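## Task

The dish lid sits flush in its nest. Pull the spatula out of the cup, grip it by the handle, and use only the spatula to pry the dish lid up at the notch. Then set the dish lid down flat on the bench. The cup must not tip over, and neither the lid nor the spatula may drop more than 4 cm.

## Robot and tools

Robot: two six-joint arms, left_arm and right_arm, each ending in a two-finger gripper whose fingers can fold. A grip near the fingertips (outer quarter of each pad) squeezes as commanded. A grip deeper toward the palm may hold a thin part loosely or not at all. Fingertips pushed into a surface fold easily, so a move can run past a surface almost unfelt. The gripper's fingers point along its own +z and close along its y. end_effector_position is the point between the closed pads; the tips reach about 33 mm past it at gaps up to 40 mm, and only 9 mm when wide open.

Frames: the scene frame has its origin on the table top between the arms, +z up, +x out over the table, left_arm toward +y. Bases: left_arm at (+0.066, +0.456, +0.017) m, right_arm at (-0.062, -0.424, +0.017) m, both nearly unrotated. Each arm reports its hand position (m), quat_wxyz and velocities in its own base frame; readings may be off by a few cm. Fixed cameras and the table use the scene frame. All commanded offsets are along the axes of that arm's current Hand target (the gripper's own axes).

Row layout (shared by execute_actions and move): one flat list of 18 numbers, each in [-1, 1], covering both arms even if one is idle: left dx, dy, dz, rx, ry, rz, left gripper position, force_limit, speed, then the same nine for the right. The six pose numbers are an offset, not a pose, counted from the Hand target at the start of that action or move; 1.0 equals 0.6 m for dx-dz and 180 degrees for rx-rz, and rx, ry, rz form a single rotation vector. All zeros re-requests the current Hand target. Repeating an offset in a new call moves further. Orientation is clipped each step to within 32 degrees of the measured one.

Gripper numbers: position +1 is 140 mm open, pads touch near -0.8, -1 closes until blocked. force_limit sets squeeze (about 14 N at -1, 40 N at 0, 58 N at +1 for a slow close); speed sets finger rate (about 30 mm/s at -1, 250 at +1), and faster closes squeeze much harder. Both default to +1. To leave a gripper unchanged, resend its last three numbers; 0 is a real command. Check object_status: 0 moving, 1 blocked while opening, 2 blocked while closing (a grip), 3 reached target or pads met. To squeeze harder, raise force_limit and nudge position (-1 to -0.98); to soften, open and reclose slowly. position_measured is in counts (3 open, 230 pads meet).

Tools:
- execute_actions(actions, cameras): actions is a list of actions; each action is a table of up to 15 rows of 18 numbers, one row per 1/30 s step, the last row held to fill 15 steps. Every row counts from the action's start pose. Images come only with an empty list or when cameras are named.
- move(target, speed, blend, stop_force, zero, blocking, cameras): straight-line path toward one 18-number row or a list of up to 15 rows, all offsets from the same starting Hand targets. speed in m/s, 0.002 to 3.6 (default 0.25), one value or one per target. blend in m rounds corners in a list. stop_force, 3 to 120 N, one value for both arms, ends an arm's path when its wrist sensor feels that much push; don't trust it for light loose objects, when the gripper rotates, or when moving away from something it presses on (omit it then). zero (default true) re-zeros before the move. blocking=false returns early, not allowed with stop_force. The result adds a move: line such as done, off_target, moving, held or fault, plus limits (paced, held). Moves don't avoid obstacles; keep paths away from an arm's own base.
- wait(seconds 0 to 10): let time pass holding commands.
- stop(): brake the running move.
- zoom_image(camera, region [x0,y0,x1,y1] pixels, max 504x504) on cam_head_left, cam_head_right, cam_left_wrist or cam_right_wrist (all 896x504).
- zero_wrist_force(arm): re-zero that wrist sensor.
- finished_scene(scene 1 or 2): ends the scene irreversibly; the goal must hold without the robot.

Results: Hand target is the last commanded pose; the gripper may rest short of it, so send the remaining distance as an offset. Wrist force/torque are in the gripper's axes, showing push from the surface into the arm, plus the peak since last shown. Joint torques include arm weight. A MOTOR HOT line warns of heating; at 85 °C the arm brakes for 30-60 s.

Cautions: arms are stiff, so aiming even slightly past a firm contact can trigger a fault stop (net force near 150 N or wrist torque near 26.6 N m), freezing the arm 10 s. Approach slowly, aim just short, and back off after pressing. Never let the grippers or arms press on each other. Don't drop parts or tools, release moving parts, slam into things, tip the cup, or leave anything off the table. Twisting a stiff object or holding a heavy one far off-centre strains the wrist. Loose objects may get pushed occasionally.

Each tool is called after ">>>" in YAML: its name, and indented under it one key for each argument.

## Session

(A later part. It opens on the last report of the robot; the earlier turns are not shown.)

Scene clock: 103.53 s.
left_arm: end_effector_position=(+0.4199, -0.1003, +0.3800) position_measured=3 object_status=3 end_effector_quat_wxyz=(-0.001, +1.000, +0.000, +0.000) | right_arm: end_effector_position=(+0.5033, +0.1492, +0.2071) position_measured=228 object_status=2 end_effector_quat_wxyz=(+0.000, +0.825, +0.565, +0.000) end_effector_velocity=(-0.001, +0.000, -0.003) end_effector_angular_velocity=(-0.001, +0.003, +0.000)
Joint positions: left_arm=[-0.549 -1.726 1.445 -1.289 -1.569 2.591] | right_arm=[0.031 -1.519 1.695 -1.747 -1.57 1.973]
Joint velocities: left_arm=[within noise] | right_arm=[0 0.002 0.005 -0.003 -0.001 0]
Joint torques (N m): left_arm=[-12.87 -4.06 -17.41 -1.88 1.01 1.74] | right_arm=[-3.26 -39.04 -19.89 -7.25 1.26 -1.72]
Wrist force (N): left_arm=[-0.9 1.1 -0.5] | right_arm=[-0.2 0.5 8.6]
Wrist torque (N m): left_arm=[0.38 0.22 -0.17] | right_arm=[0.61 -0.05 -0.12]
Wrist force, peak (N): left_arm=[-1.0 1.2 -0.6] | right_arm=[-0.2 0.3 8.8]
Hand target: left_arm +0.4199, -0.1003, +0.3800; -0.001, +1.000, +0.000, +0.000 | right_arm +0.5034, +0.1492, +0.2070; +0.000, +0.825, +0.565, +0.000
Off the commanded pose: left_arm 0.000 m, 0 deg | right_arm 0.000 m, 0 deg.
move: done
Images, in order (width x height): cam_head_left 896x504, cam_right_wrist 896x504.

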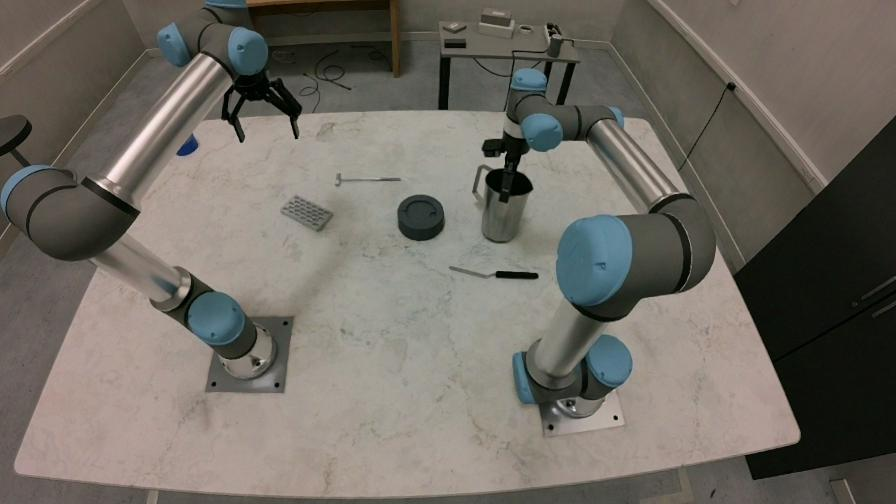

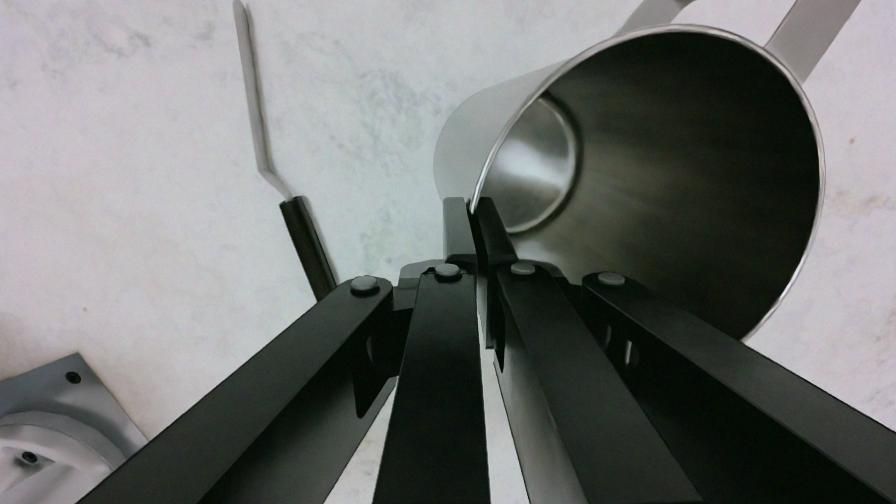

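>>> move:
  target:
    - [0,0,0,0,0,0,1,1,1, 0,0,0.015,0,0,0,-1,1,-1]
    - [0,0,0,0,0,0,1,1,1, -0.177,0.229,0.015,0,0,0,-1,1,-1]
  speed: [0.03,0.08]
  blend: [0.005,0]
  cameras: ["cam_right_wrist","cam_head_left"]

>>> zoom_image:
  camera: "cam_head_left"
  region: [420, 100, 600, 280]

Scene clock: 106.80 s.
left_arm: end_effector_position=(+0.4199, -0.1003, +0.3800) position_measured=3 object_status=3 end_effector_quat_wxyz=(-0.001, +1.000, +0.000, +0.000) | right_arm: end_effector_position=(+0.5929, +0.0005, +0.1978) position_measured=228 object_status=2 end_effector_quat_wxyz=(+0.000, +0.825, +0.565, +0.000)
Joint positions: left_arm=[-0.549 -1.726 1.445 -1.289 -1.569 2.591] | right_arm=[-0.226 -1.353 1.528 -1.746 -1.57 1.715]
Joint torques (N m): left_arm=[-12.86 -4.03 -18.38 -1.89 1.18 1.71] | right_arm=[8.6 -51.75 -17.06 -3.36 0.07 1.65]
Wrist force (N): left_arm=[-1.0 1.1 -0.3] | right_arm=[0.6 1.4 4.1]
Wrist torque (N m): left_arm=[0.40 0.25 -0.17] | right_arm=[0.02 0.01 -0.18]
Wrist force, peak (N): left_arm=[-1.1 1.3 -0.6] | right_arm=[-0.1 0.7 8.6]
Hand target: left_arm +0.4199, -0.1003, +0.3800; -0.001, +1.000, +0.000, +0.000 | right_arm +0.5930, +0.0005, +0.1979; +0.000, +0.825, +0.565, +0.000
Off the commanded pose: left_arm 0.000 m, 0 deg | right_arm 0.000 m, 0 deg.
move: done; blend cut to 0.0045 m at target 1
Images, in order (width x height): cam_head_left 896x504, cam_right_wrist 896x504.

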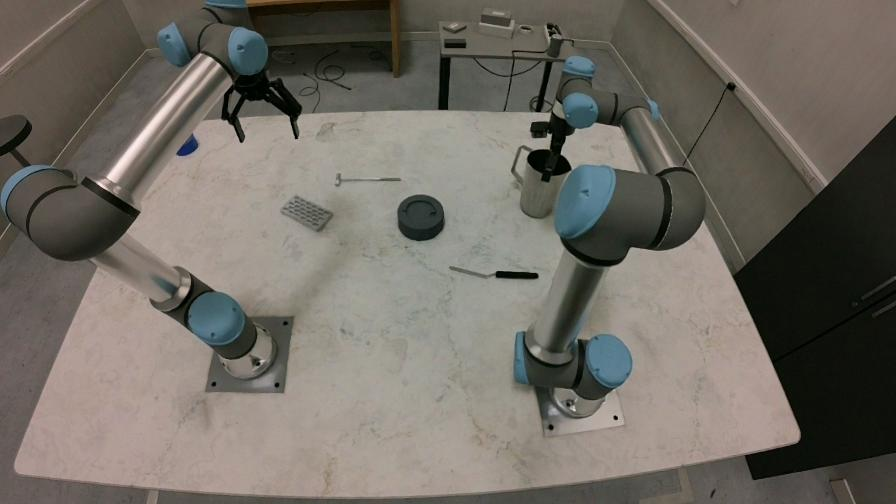

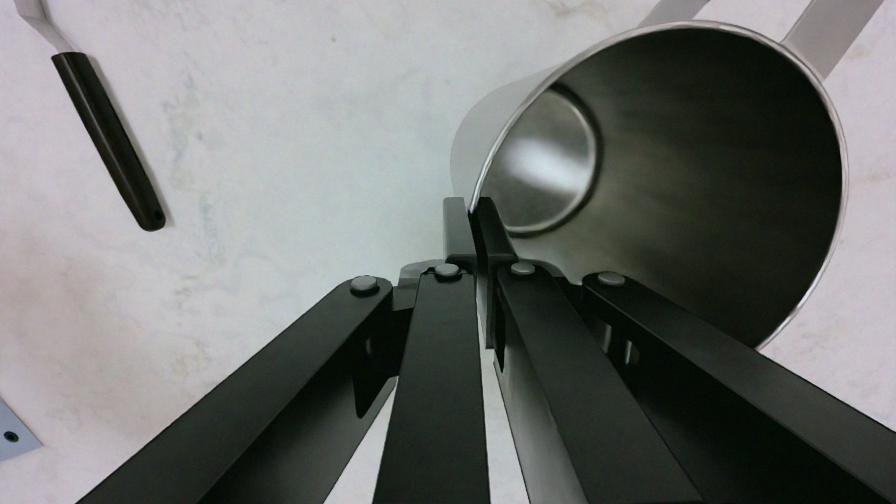

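Scaled by 2.800.

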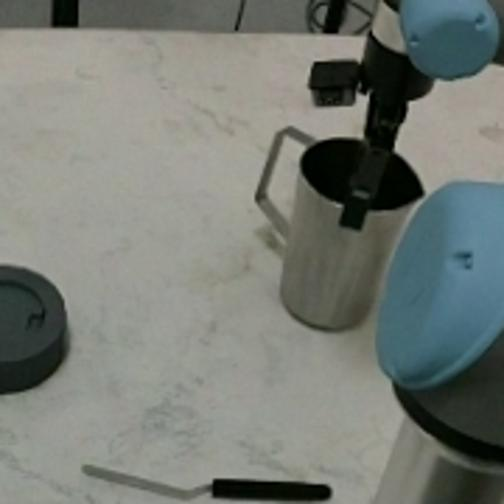

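>>> move:
  target: [0,0,0,0,0,0,1,1,1, 0,0,0.011,0,0,0,-1,1,-1]
  speed: 0.015
  stop_force: 4
  cameras: ["cam_head_left"]

>>> zoom_image:
  camera: "cam_head_left"
  region: [420, 100, 600, 280]

Scene clock: 108.13 s.
left_arm: end_effector_position=(+0.4199, -0.1003, +0.3800) position_measured=3 object_status=3 end_effector_quat_wxyz=(-0.001, +1.000, +0.000, +0.000) | right_arm: end_effector_position=(+0.5930, +0.0005, +0.1978) position_measured=228 object_status=2 end_effector_quat_wxyz=(+0.000, +0.825, +0.565, +0.000)
Joint positions: left_arm=[-0.549 -1.726 1.445 -1.289 -1.569 2.591] | right_arm=[-0.226 -1.353 1.528 -1.746 -1.57 1.715]
Joint torques (N m): left_arm=[-12.93 -5.17 -17.59 -1.86 1.1 1.59] | right_arm=[3.96 -41.43 -33.53 -0.11 0.87 -0.51]
Wrist force (N): left_arm=[-1.0 0.7 -0.7] | right_arm=[0.2 1.5 4.3]
Wrist torque (N m): left_arm=[0.31 0.24 -0.17] | right_arm=[0.03 0.00 -0.16]
Wrist force, peak (N): left_arm=[-1.2 1.1 -0.6] | right_arm=[0.0 1.7 4.6]
Hand target: left_arm +0.4199, -0.1003, +0.3800; -0.001, +1.000, +0.000, +0.000 | right_arm +0.5930, +0.0005, +0.1978; +0.000, +0.825, +0.565, +0.000 (not the last commanded pose)
Off the commanded pose: left_arm 0.000 m, 0 deg | right_arm 0.007 m, 0 deg.
move: contact (right_arm)
Images, in order (width x height): cam_head_left 896x504.

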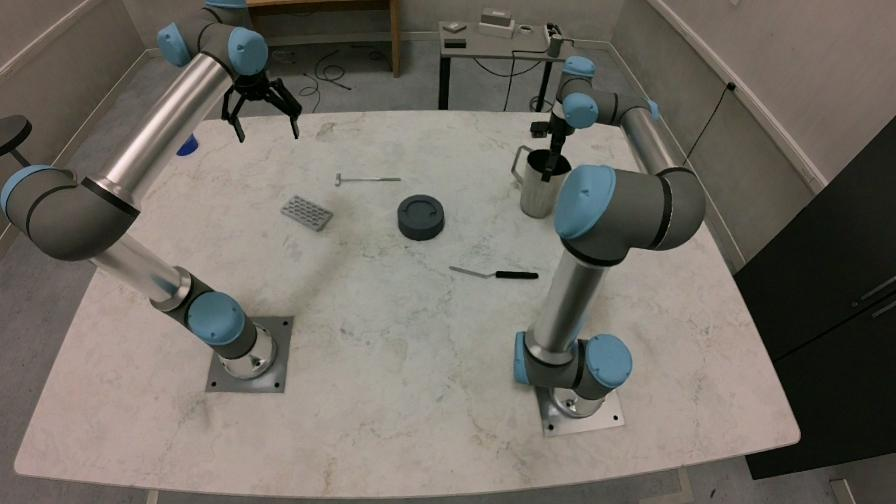

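Scaled by 2.800.

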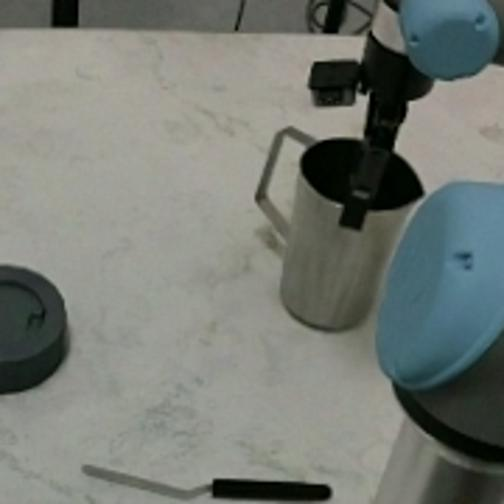

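>>> move:
  target:
    - [0,0,0,0,0,0,1,1,1, 0,0,0.005,0,0,0,-1,1,-1]
    - [0,0,0,0,0,0,1,1,1, 0,0,0.005,0,0,0,-0.5,1,-1]
  speed: 0.015
  cameras: ["cam_head_left","cam_right_wrist"]

>>> zoom_image:
  camera: "cam_head_left"
  region: [420, 100, 600, 280]

Scene clock: 110.37 s.
left_arm: end_effector_position=(+0.4199, -0.1003, +0.3800) position_measured=3 object_status=3 end_effector_quat_wxyz=(-0.001, +1.000, +0.000, +0.000) | right_arm: end_effector_position=(+0.5930, +0.0005, +0.1948) position_measured=192 object_status=0 end_effector_quat_wxyz=(+0.000, +0.825, +0.565, +0.000)
Joint positions: left_arm=[-0.549 -1.726 1.445 -1.289 -1.569 2.591] | right_arm=[-0.226 -1.351 1.535 -1.754 -1.57 1.715]
Joint torques (N m): left_arm=[-12.47 -4.96 -17.72 -2 1.16 1.72] | right_arm=[-2.18 -42.64 -32.34 -0.8 0.49 0.09]
Wrist force (N): left_arm=[-1.0 1.0 -0.5] | right_arm=[0.1 0.8 1.9]
Wrist torque (N m): left_arm=[0.37 0.23 -0.16] | right_arm=[0.21 -0.01 -0.14]
Wrist force, peak (N): left_arm=[-1.2 1.1 -0.6] | right_arm=[-0.6 -3.0 -6.8]
Hand target: left_arm +0.4199, -0.1003, +0.3800; -0.001, +1.000, +0.000, +0.000 | right_arm +0.5930, +0.0005, +0.1948; +0.000, +0.825, +0.565, +0.000
Off the commanded pose: left_arm 0.000 m, 0 deg | right_arm 0.000 m, 0 deg.
move: done
Images, in order (width x height): cam_head_left 896x504, cam_right_wrist 896x504.

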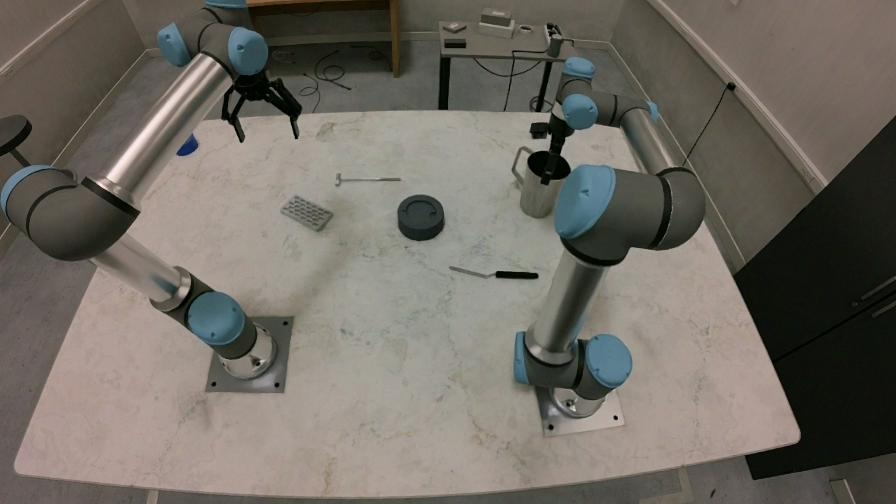

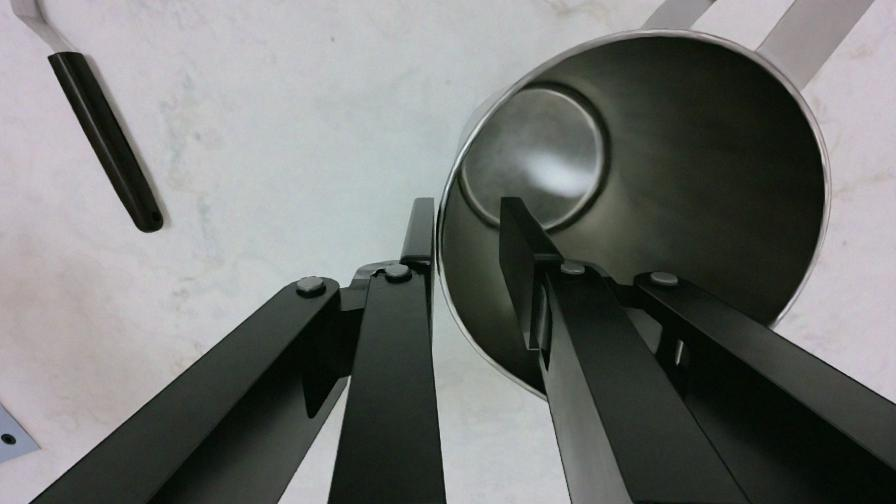

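Scaled by 2.800.

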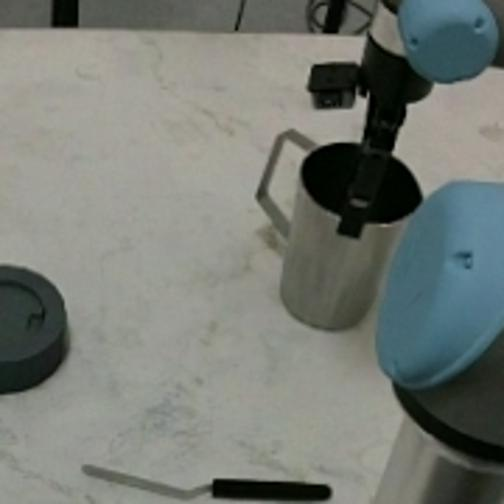

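>>> move:
  target:
    - [0,0,0,0,0,0,1,1,1, 0,-0.01,-0.1667,0,0,0,-0.5,1,-1]
    - [0,0,0,0,0,0,1,1,1, 0.0482,-0.4173,-0.0087,0,0,-0.0692,-0.2,1,-0.5]
  speed: [0.1,0.25]
  cameras: ["cam_right_wrist","cam_head_left"]

>>> zoom_image:
  camera: "cam_right_wrist"
  region: [300, 60, 640, 400]

Scene clock: 114.70 s.
left_arm: end_effector_position=(+0.4199, -0.1003, +0.3800) position_measured=3 object_status=3 end_effector_quat_wxyz=(-0.001, +1.000, +0.000, +0.000) | right_arm: end_effector_position=(+0.3701, +0.1181, +0.2001) position_measured=154 object_status=0 end_effector_quat_wxyz=(+0.000, +0.759, +0.651, +0.000)
Joint positions: left_arm=[-0.549 -1.726 1.445 -1.289 -1.569 2.591] | right_arm=[-0.042 -1.864 2.013 -1.72 -1.57 1.682]
Joint torques (N m): left_arm=[-12.57 -4.91 -17.28 -1.9 1.21 1.61] | right_arm=[7.65 -27.07 -17.23 -0.34 -0.96 -1.71]
Wrist force (N): left_arm=[-0.9 0.9 -0.5] | right_arm=[-0.2 0.7 1.9]
Wrist torque (N m): left_arm=[0.36 0.22 -0.16] | right_arm=[0.18 0.09 -0.08]
Wrist force, peak (N): left_arm=[-1.0 1.2 -0.8] | right_arm=[-0.6 3.5 0.8]
Hand target: left_arm +0.4199, -0.1003, +0.3800; -0.001, +1.000, +0.000, +0.000 | right_arm +0.3701, +0.1182, +0.2001; +0.000, +0.759, +0.651, +0.000
Off the commanded pose: left_arm 0.000 m, 0 deg | right_arm 0.000 m, 0 deg.
move: done
Images, in order (width x height): cam_head_left 896x504, cam_right_wrist 896x504.

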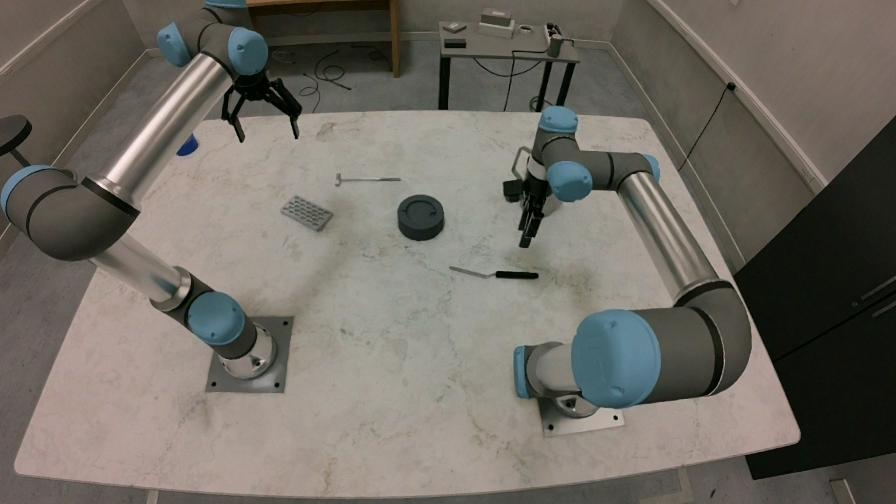

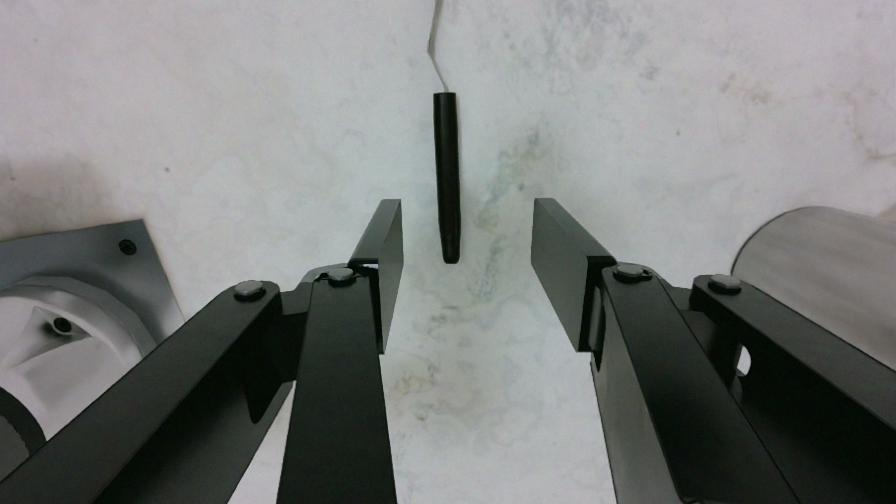

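Scaled by 1.482.

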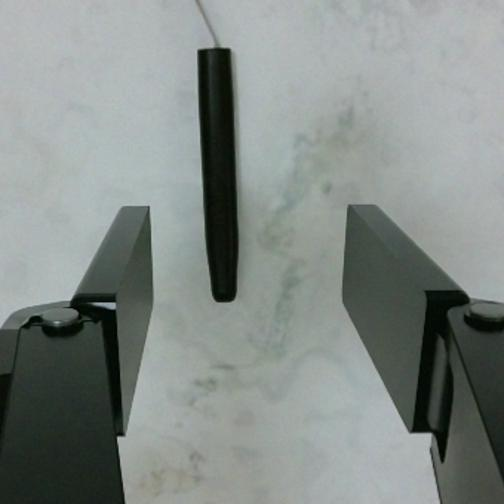

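>>> move:
  target: [0,0,0,0,0,0,1,1,1, 0,-0.0125,0.25,0,0,-0.0111,-0.2,1,-0.5]
  speed: 0.15
  cameras: ["cam_right_wrist"]

>>> zoom_image:
  camera: "cam_right_wrist"
  region: [340, 0, 600, 360]

Scene clock: 117.43 s.
left_arm: end_effector_position=(+0.4199, -0.1003, +0.3800) position_measured=3 object_status=3 end_effector_quat_wxyz=(-0.001, +1.000, +0.000, +0.000) | right_arm: end_effector_position=(+0.3627, +0.1194, +0.0501) position_measured=154 object_status=3 end_effector_quat_wxyz=(+0.000, +0.748, +0.664, +0.000)
Joint positions: left_arm=[-0.549 -1.726 1.445 -1.289 -1.569 2.591] | right_arm=[-0.039 -1.726 2.325 -2.17 -1.57 1.65]
Joint torques (N m): left_arm=[-12.42 -5.05 -17.92 -1.98 1.22 1.65] | right_arm=[5.86 -18.93 -15.11 -5.72 1.19 1.77]
Wrist force (N): left_arm=[-0.9 1.1 -0.7] | right_arm=[-0.3 0.3 1.7]
Wrist torque (N m): left_arm=[0.38 0.22 -0.17] | right_arm=[0.14 0.09 -0.03]
Wrist force, peak (N): left_arm=[-1.1 1.0 -0.7] | right_arm=[-0.2 0.3 3.8]
Hand target: left_arm +0.4199, -0.1003, +0.3800; -0.001, +1.000, +0.000, +0.000 | right_arm +0.3627, +0.1194, +0.0501; +0.000, +0.748, +0.664, +0.000
Off the commanded pose: left_arm 0.000 m, 0 deg | right_arm 0.000 m, 0 deg.
move: done
Images, in order (width x height): cam_right_wrist 896x504.

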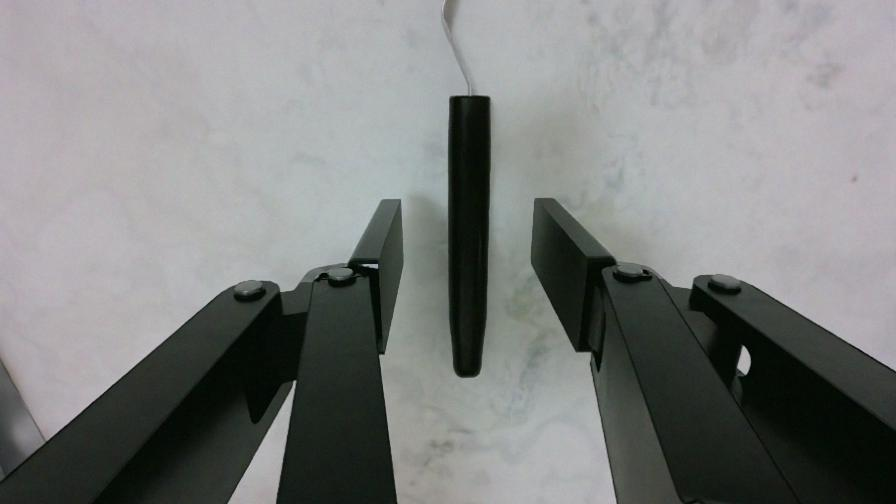

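Scaled by 1.400.

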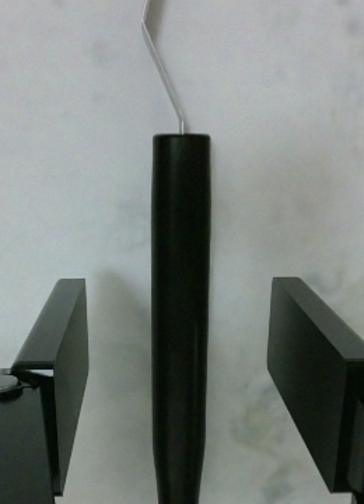

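>>> move:
  target:
    - [0,0,0,0,0,0,1,1,1, 0,0,0.0485,0,0,0,-0.2,1,-0.5]
    - [0,0,0,0,0,0,1,1,1, 0,0,0.0485,0,0,0,-1,1,-1]
  speed: 0.06
  cameras: ["cam_right_wrist","cam_head_left","cam_head_right"]

>>> zoom_image:
  camera: "cam_right_wrist"
  region: [340, 60, 600, 360]

Scene clock: 120.60 s.
left_arm: end_effector_position=(+0.4199, -0.1003, +0.3800) position_measured=3 object_status=3 end_effector_quat_wxyz=(-0.001, +1.000, +0.000, +0.000) | right_arm: end_effector_position=(+0.3627, +0.1194, +0.0210) position_measured=208 object_status=0 end_effector_quat_wxyz=(+0.000, +0.748, +0.664, +0.000)
Joint positions: left_arm=[-0.549 -1.726 1.445 -1.289 -1.569 2.591] | right_arm=[-0.039 -1.668 2.371 -2.273 -1.57 1.65]
Joint torques (N m): left_arm=[-12.47 -4.98 -17.65 -1.83 1.12 1.46] | right_arm=[8.66 -24 -24.39 -3.92 -0.91 1.42]
Wrist force (N): left_arm=[-0.9 1.0 -0.6] | right_arm=[-1.7 -6.5 -17.3]
Wrist torque (N m): left_arm=[0.38 0.23 -0.17] | right_arm=[0.44 0.10 -0.01]
Wrist force, peak (N): left_arm=[-1.2 1.0 -0.6] | right_arm=[-1.6 -6.8 -17.3]
Hand target: left_arm +0.4199, -0.1003, +0.3800; -0.001, +1.000, +0.000, +0.000 | right_arm +0.3627, +0.1194, +0.0210; +0.000, +0.748, +0.664, +0.000
Off the commanded pose: left_arm 0.000 m, 0 deg | right_arm 0.000 m, 0 deg.
move: done
Images, in order (width x height): cam_head_left 896x504, cam_head_right 896x504, cam_right_wrist 896x504.

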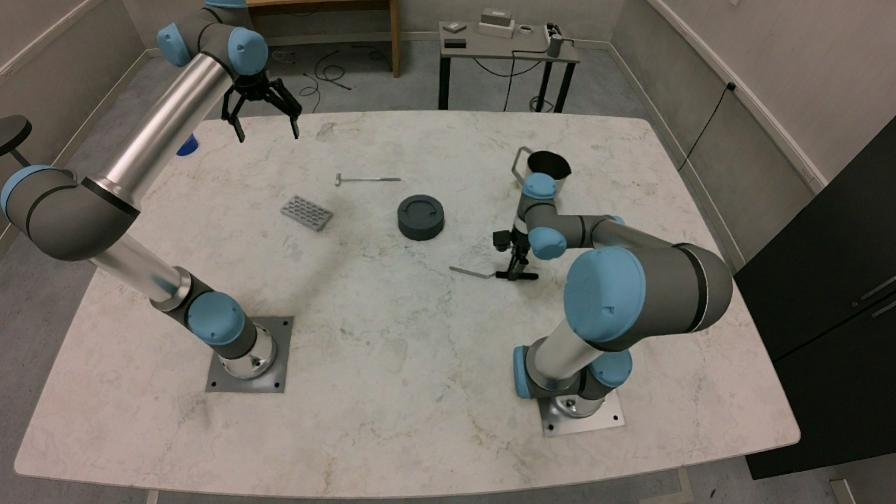

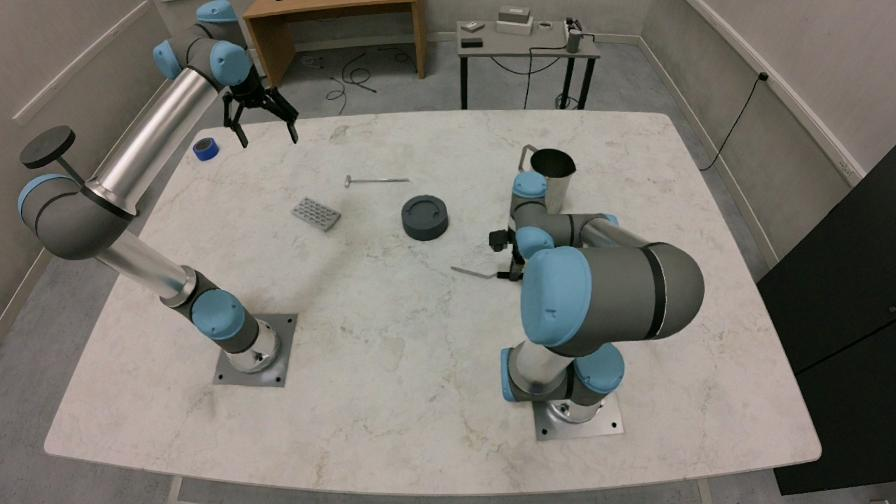

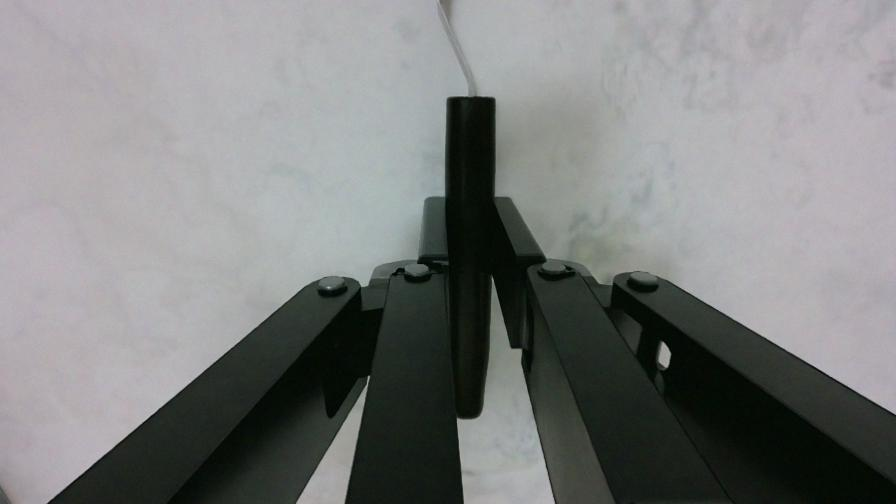

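Scaled by 1.680.

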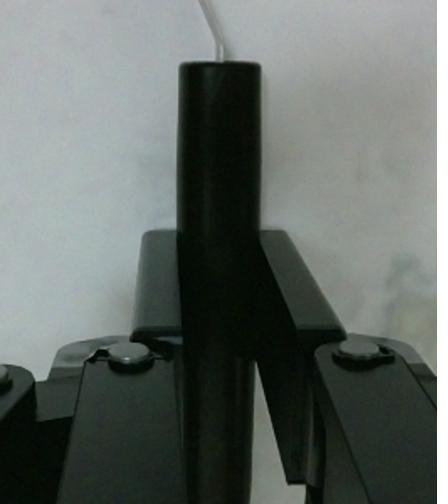

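>>> move:
  target: [0,0,0,0,0,0,1,1,1, 0,0,-0.005,0,0,0,-1,1,-1]
  speed: 0.03

>>> wait:
  seconds: 0.5
  cameras: ["cam_right_wrist"]

Scene clock: 121.83 s.
left_arm: end_effector_position=(+0.4199, -0.1003, +0.3800) position_measured=3 object_status=3 end_effector_quat_wxyz=(-0.001, +1.000, +0.000, +0.000) | right_arm: end_effector_position=(+0.3627, +0.1194, +0.0240) position_measured=208 object_status=2 end_effector_quat_wxyz=(+0.000, +0.748, +0.664, +0.000)
Joint positions: left_arm=[-0.549 -1.726 1.445 -1.289 -1.569 2.591] | right_arm=[-0.039 -1.675 2.366 -2.262 -1.57 1.65]
Joint torques (N m): left_arm=[-12.12 -4.9 -17.79 -1.88 1.26 1.54] | right_arm=[6.59 -19.63 -22.11 -3.23 -0.91 0.62]
Wrist force (N): left_arm=[-1.0 0.8 -0.7] | right_arm=[-0.4 0.7 2.3]
Wrist torque (N m): left_arm=[0.33 0.25 -0.16] | right_arm=[0.19 0.08 -0.07]
Wrist force, peak (N): left_arm=[-1.2 1.2 -0.7] | right_arm=[-1.6 -6.8 -17.5]
Hand target: left_arm +0.4199, -0.1003, +0.3800; -0.001, +1.000, +0.000, +0.000 | right_arm +0.3627, +0.1194, +0.0240; +0.000, +0.748, +0.664, +0.000
Off the commanded pose: left_arm 0.000 m, 0 deg | right_arm 0.000 m, 0 deg.
move: done

Scene clock: 122.33 s.
left_arm: end_effector_position=(+0.4199, -0.1003, +0.3800) position_measured=3 object_status=3 end_effector_quat_wxyz=(-0.001, +1.000, +0.000, +0.000) | right_arm: end_effector_position=(+0.3628, +0.1194, +0.0240) position_measured=208 object_status=2 end_effector_quat_wxyz=(+0.000, +0.748, +0.664, +0.000)
Joint positions: left_arm=[-0.549 -1.726 1.445 -1.289 -1.569 2.591] | right_arm=[-0.039 -1.675 2.366 -2.262 -1.57 1.65]
Joint torques (N m): left_arm=[-12.51 -5.43 -18.27 -1.96 1.25 1.64] | right_arm=[4.91 -10.13 -13.81 -6.12 -0.79 0.09]
Wrist force (N): left_arm=[-0.9 0.9 -0.2] | right_arm=[-0.4 0.8 2.2]
Wrist torque (N m): left_arm=[0.35 0.23 -0.17] | right_arm=[0.21 0.07 -0.07]
Wrist force, peak (N): left_arm=[-1.1 1.2 -0.6] | right_arm=[-0.4 0.7 2.4]
Hand target: left_arm +0.4199, -0.1003, +0.3800; -0.001, +1.000, +0.000, +0.000 | right_arm +0.3627, +0.1194, +0.0240; +0.000, +0.748, +0.664, +0.000
Tool commands: left_gripper/position=+1.0 left_gripper/force_limit=+1.0 left_gripper/speed=+1.0 right_gripper/position=-1.0 right_gripper/force_limit=+1.0 right_gripper/speed=-1.0
Off the commanded pose: left_arm 0.000 m, 0 deg | right_arm 0.000 m, 0 deg.
wait: 0.50 s; at rest by 0.17 s
Images, in order (width x height): cam_right_wrist 896x504.

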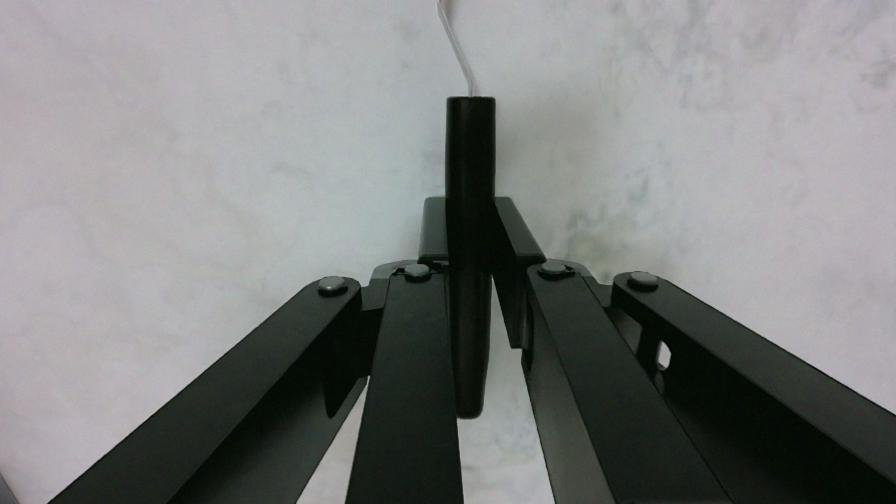

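>>> move:
  target:
    - [0,0,0,0,0,0,1,1,1, 0,0,-0.3333,0,0,0,-1,1,-1]
    - [0,0,0,0,0,0,1,1,1, 0.0187,0.1377,-0.4317,-0.426,-0.2759,-0.1615,-1,1,-1]
  speed: [0.12,0.25]
  blend: [0.04,0]
  cameras: ["all"]

>>> zoom_image:
  camera: "cam_head_left"
  region: [380, 90, 640, 300]

Scene clock: 131.23 s.
left_arm: end_effector_position=(+0.4199, -0.1003, +0.3800) position_measured=3 object_status=3 end_effector_quat_wxyz=(-0.001, +1.000, +0.000, +0.000) | right_arm: end_effector_position=(+0.4461, +0.1206, +0.2830) position_measured=208 object_status=2 end_effector_quat_wxyz=(+0.699, +0.352, +0.613, +0.107) end_effector_velocity=(+0.000, +0.000, +0.001) end_effector_angular_velocity=(+0.000, -0.004, +0.001)
Joint positions: left_arm=[-0.549 -1.726 1.445 -1.289 -1.569 2.591] | right_arm=[0.485 -1.222 2.531 -4.452 -2.425 0.672]
Joint velocities: left_arm=[within noise] | right_arm=[0 0 0 -0.006 0.001 -0.003]
Joint torques (N m): left_arm=[-12.2 -4.74 -17.95 -1.93 1.29 1.72] | right_arm=[6.1 -18.52 -0.83 -4.59 1.21 -1.57]
Wrist force (N): left_arm=[-1.0 1.0 -0.6] | right_arm=[-1.2 1.1 3.9]
Wrist torque (N m): left_arm=[0.37 0.24 -0.17] | right_arm=[0.32 0.55 -0.08]
Wrist force, peak (N): left_arm=[-1.1 1.3 -0.5] | right_arm=[-1.7 1.3 3.8]
Hand target: left_arm +0.4199, -0.1003, +0.3800; -0.001, +1.000, +0.000, +0.000 | right_arm +0.4461, +0.1206, +0.2830; +0.699, +0.352, +0.613, +0.107
Off the commanded pose: left_arm 0.000 m, 0 deg | right_arm 0.000 m, 0 deg.
move: done

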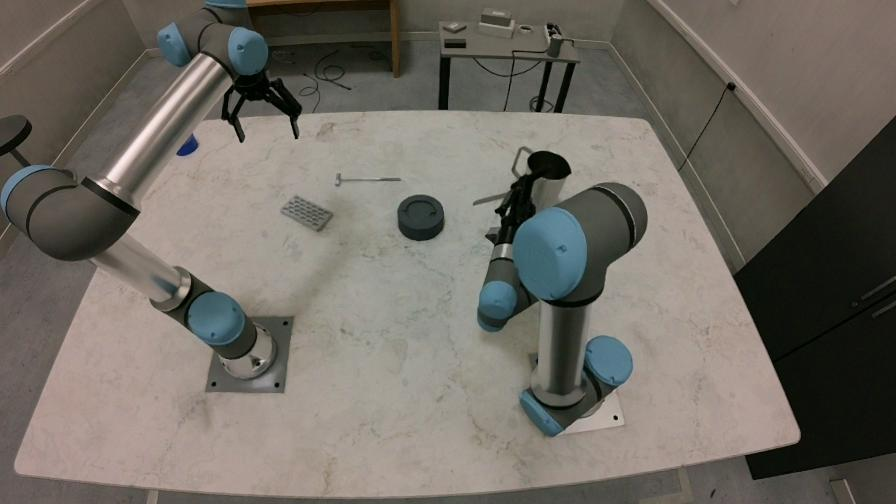

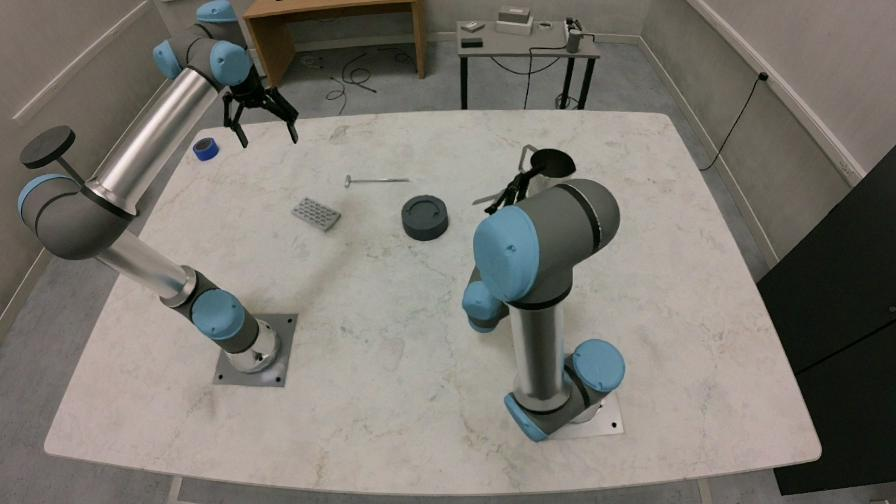

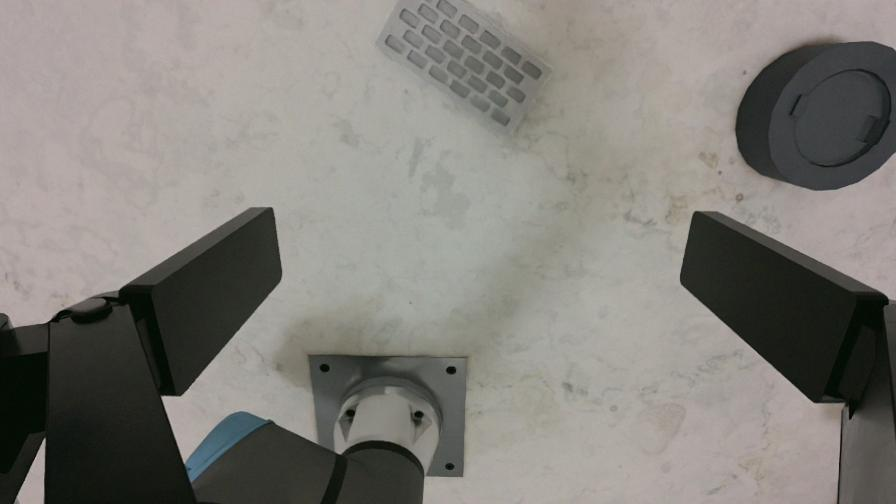

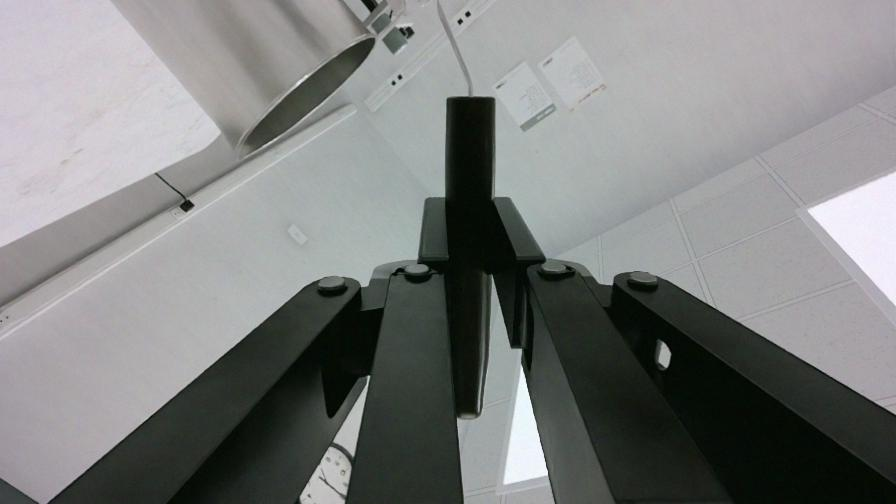

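Scaled by 1.938.

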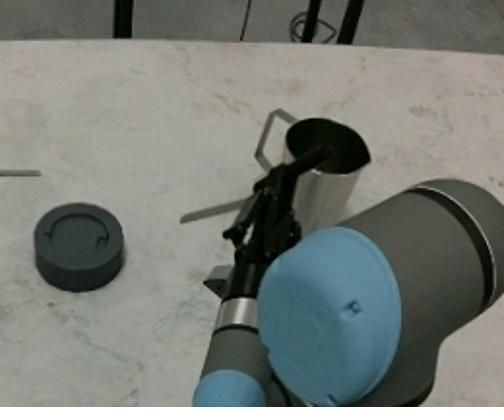

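>>> move:
  target: [0.0168,0.6762,0.3917,0,0,-0.5,1,1,1, 0,0,0,0,0,0,-1,1,-1]
  speed: 0.3
  cameras: ["cam_left_wrist","cam_head_left"]

>>> zoom_image:
  camera: "cam_left_wrist"
  region: [350, 150, 550, 350]

Scene clock: 134.77 s.
left_arm: end_effector_position=(+0.4303, -0.5055, +0.1442) position_measured=3 object_status=3 end_effector_quat_wxyz=(-0.001, +0.707, +0.707, +0.001) end_effector_velocity=(+0.000, +0.000, +0.000) end_effector_angular_velocity=(-0.001, +0.001, +0.006) | right_arm: end_effector_position=(+0.4461, +0.1206, +0.2830) position_measured=208 object_status=2 end_effector_quat_wxyz=(+0.699, +0.352, +0.613, +0.107)
Joint positions: left_arm=[-1.068 -1.157 1.405 -1.817 -1.57 0.502] | right_arm=[0.485 -1.222 2.531 -4.452 -2.425 0.672]
Joint velocities: left_arm=[0 0 0 -0.001 -0.001 -0.006] | right_arm=[within noise]
Joint torques (N m): left_arm=[12.51 -44.97 -23.9 -2.2 0.05 -2.25] | right_arm=[9.08 -13.98 -0.59 0.89 -0.61 1.51]
Wrist force (N): left_arm=[-0.7 0.7 -0.6] | right_arm=[-1.3 1.1 3.9]
Wrist torque (N m): left_arm=[0.31 0.18 -0.31] | right_arm=[0.33 0.56 -0.07]
Wrist force, peak (N): left_arm=[-3.2 0.7 0.6] | right_arm=[-1.2 1.2 4.1]
Hand target: left_arm +0.4303, -0.5055, +0.1441; -0.001, +0.707, +0.707, +0.001 | right_arm +0.4461, +0.1206, +0.2830; +0.699, +0.352, +0.613, +0.107
Off the commanded pose: left_arm 0.000 m, 0 deg | right_arm 0.000 m, 0 deg.
move: done
Images, in order (width x height): cam_head_left 896x504, cam_left_wrist 896x504.

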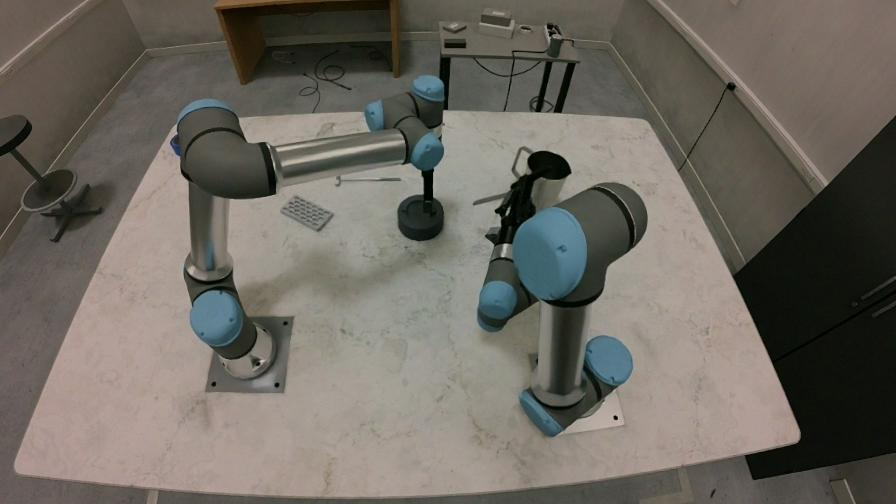

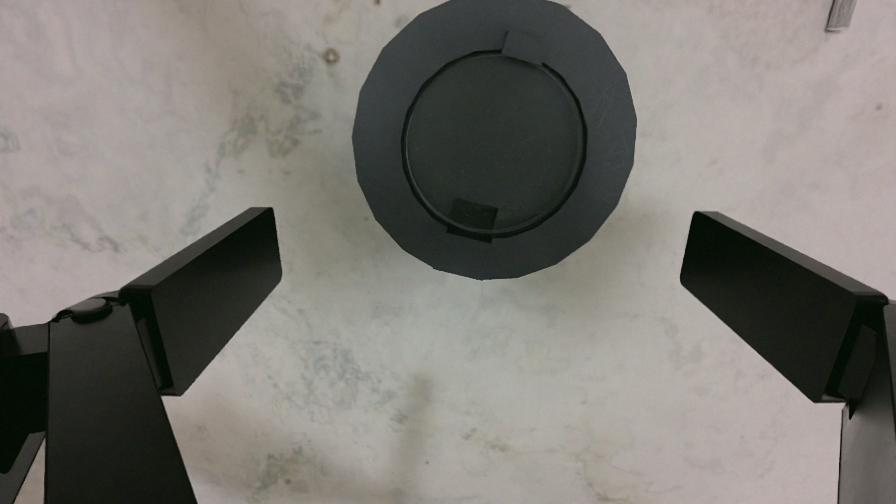

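Scaled by 2.520.

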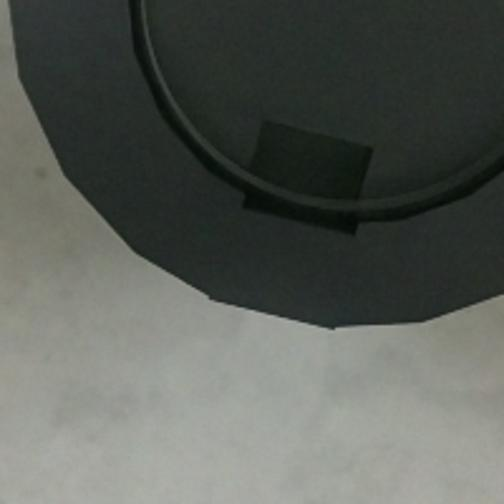

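>>> move:
  target: [0,0,0.1,0,0,0,1,1,1, 0,0,0,0,0,0,-1,1,-1]
  speed: 0.15
  cameras: ["cam_left_wrist"]

>>> zoom_image:
  camera: "cam_left_wrist"
  region: [420, 150, 560, 290]

Scene clock: 136.47 s.
left_arm: end_effector_position=(+0.4303, -0.5054, +0.0841) position_measured=3 object_status=3 end_effector_quat_wxyz=(-0.001, +0.707, +0.707, +0.001) | right_arm: end_effector_position=(+0.4461, +0.1206, +0.2830) position_measured=208 object_status=2 end_effector_quat_wxyz=(+0.699, +0.352, +0.613, +0.107)
Joint positions: left_arm=[-1.068 -1.113 1.5 -1.956 -1.57 0.502] | right_arm=[0.485 -1.222 2.531 -4.452 -2.425 0.672]
Joint torques (N m): left_arm=[12.03 -60.72 -18.48 -4.01 1.24 1.71] | right_arm=[8.99 -14.4 -0.91 0.84 -0.62 1.57]
Wrist force (N): left_arm=[-1.0 0.9 -0.3] | right_arm=[-1.2 1.0 3.7]
Wrist torque (N m): left_arm=[0.35 0.26 -0.23] | right_arm=[0.31 0.53 -0.07]
Wrist force, peak (N): left_arm=[-0.8 1.0 -2.9] | right_arm=[-1.4 1.2 4.0]
Hand target: left_arm +0.4303, -0.5054, +0.0841; -0.001, +0.707, +0.707, +0.001 | right_arm +0.4461, +0.1206, +0.2830; +0.699, +0.352, +0.613, +0.107
Off the commanded pose: left_arm 0.000 m, 0 deg | right_arm 0.000 m, 0 deg.
move: done
Images, in order (width x height): cam_left_wrist 896x504.

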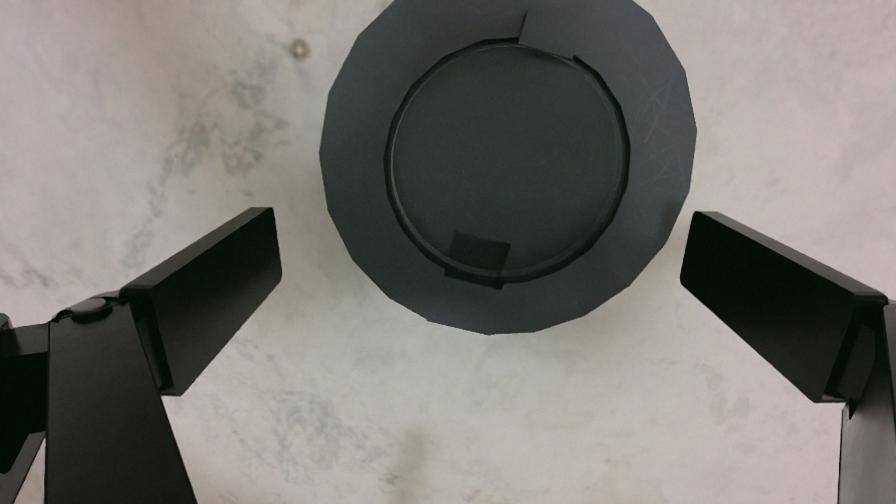

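Scaled by 3.600.

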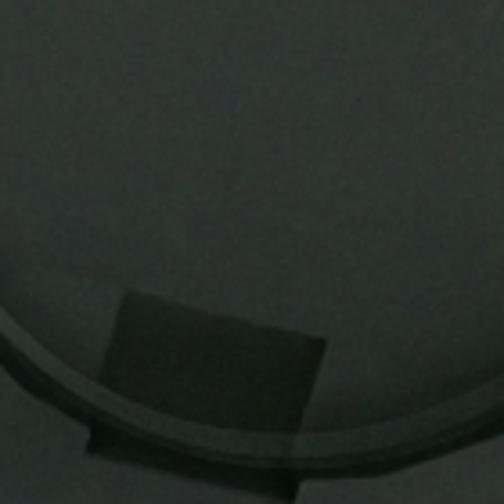

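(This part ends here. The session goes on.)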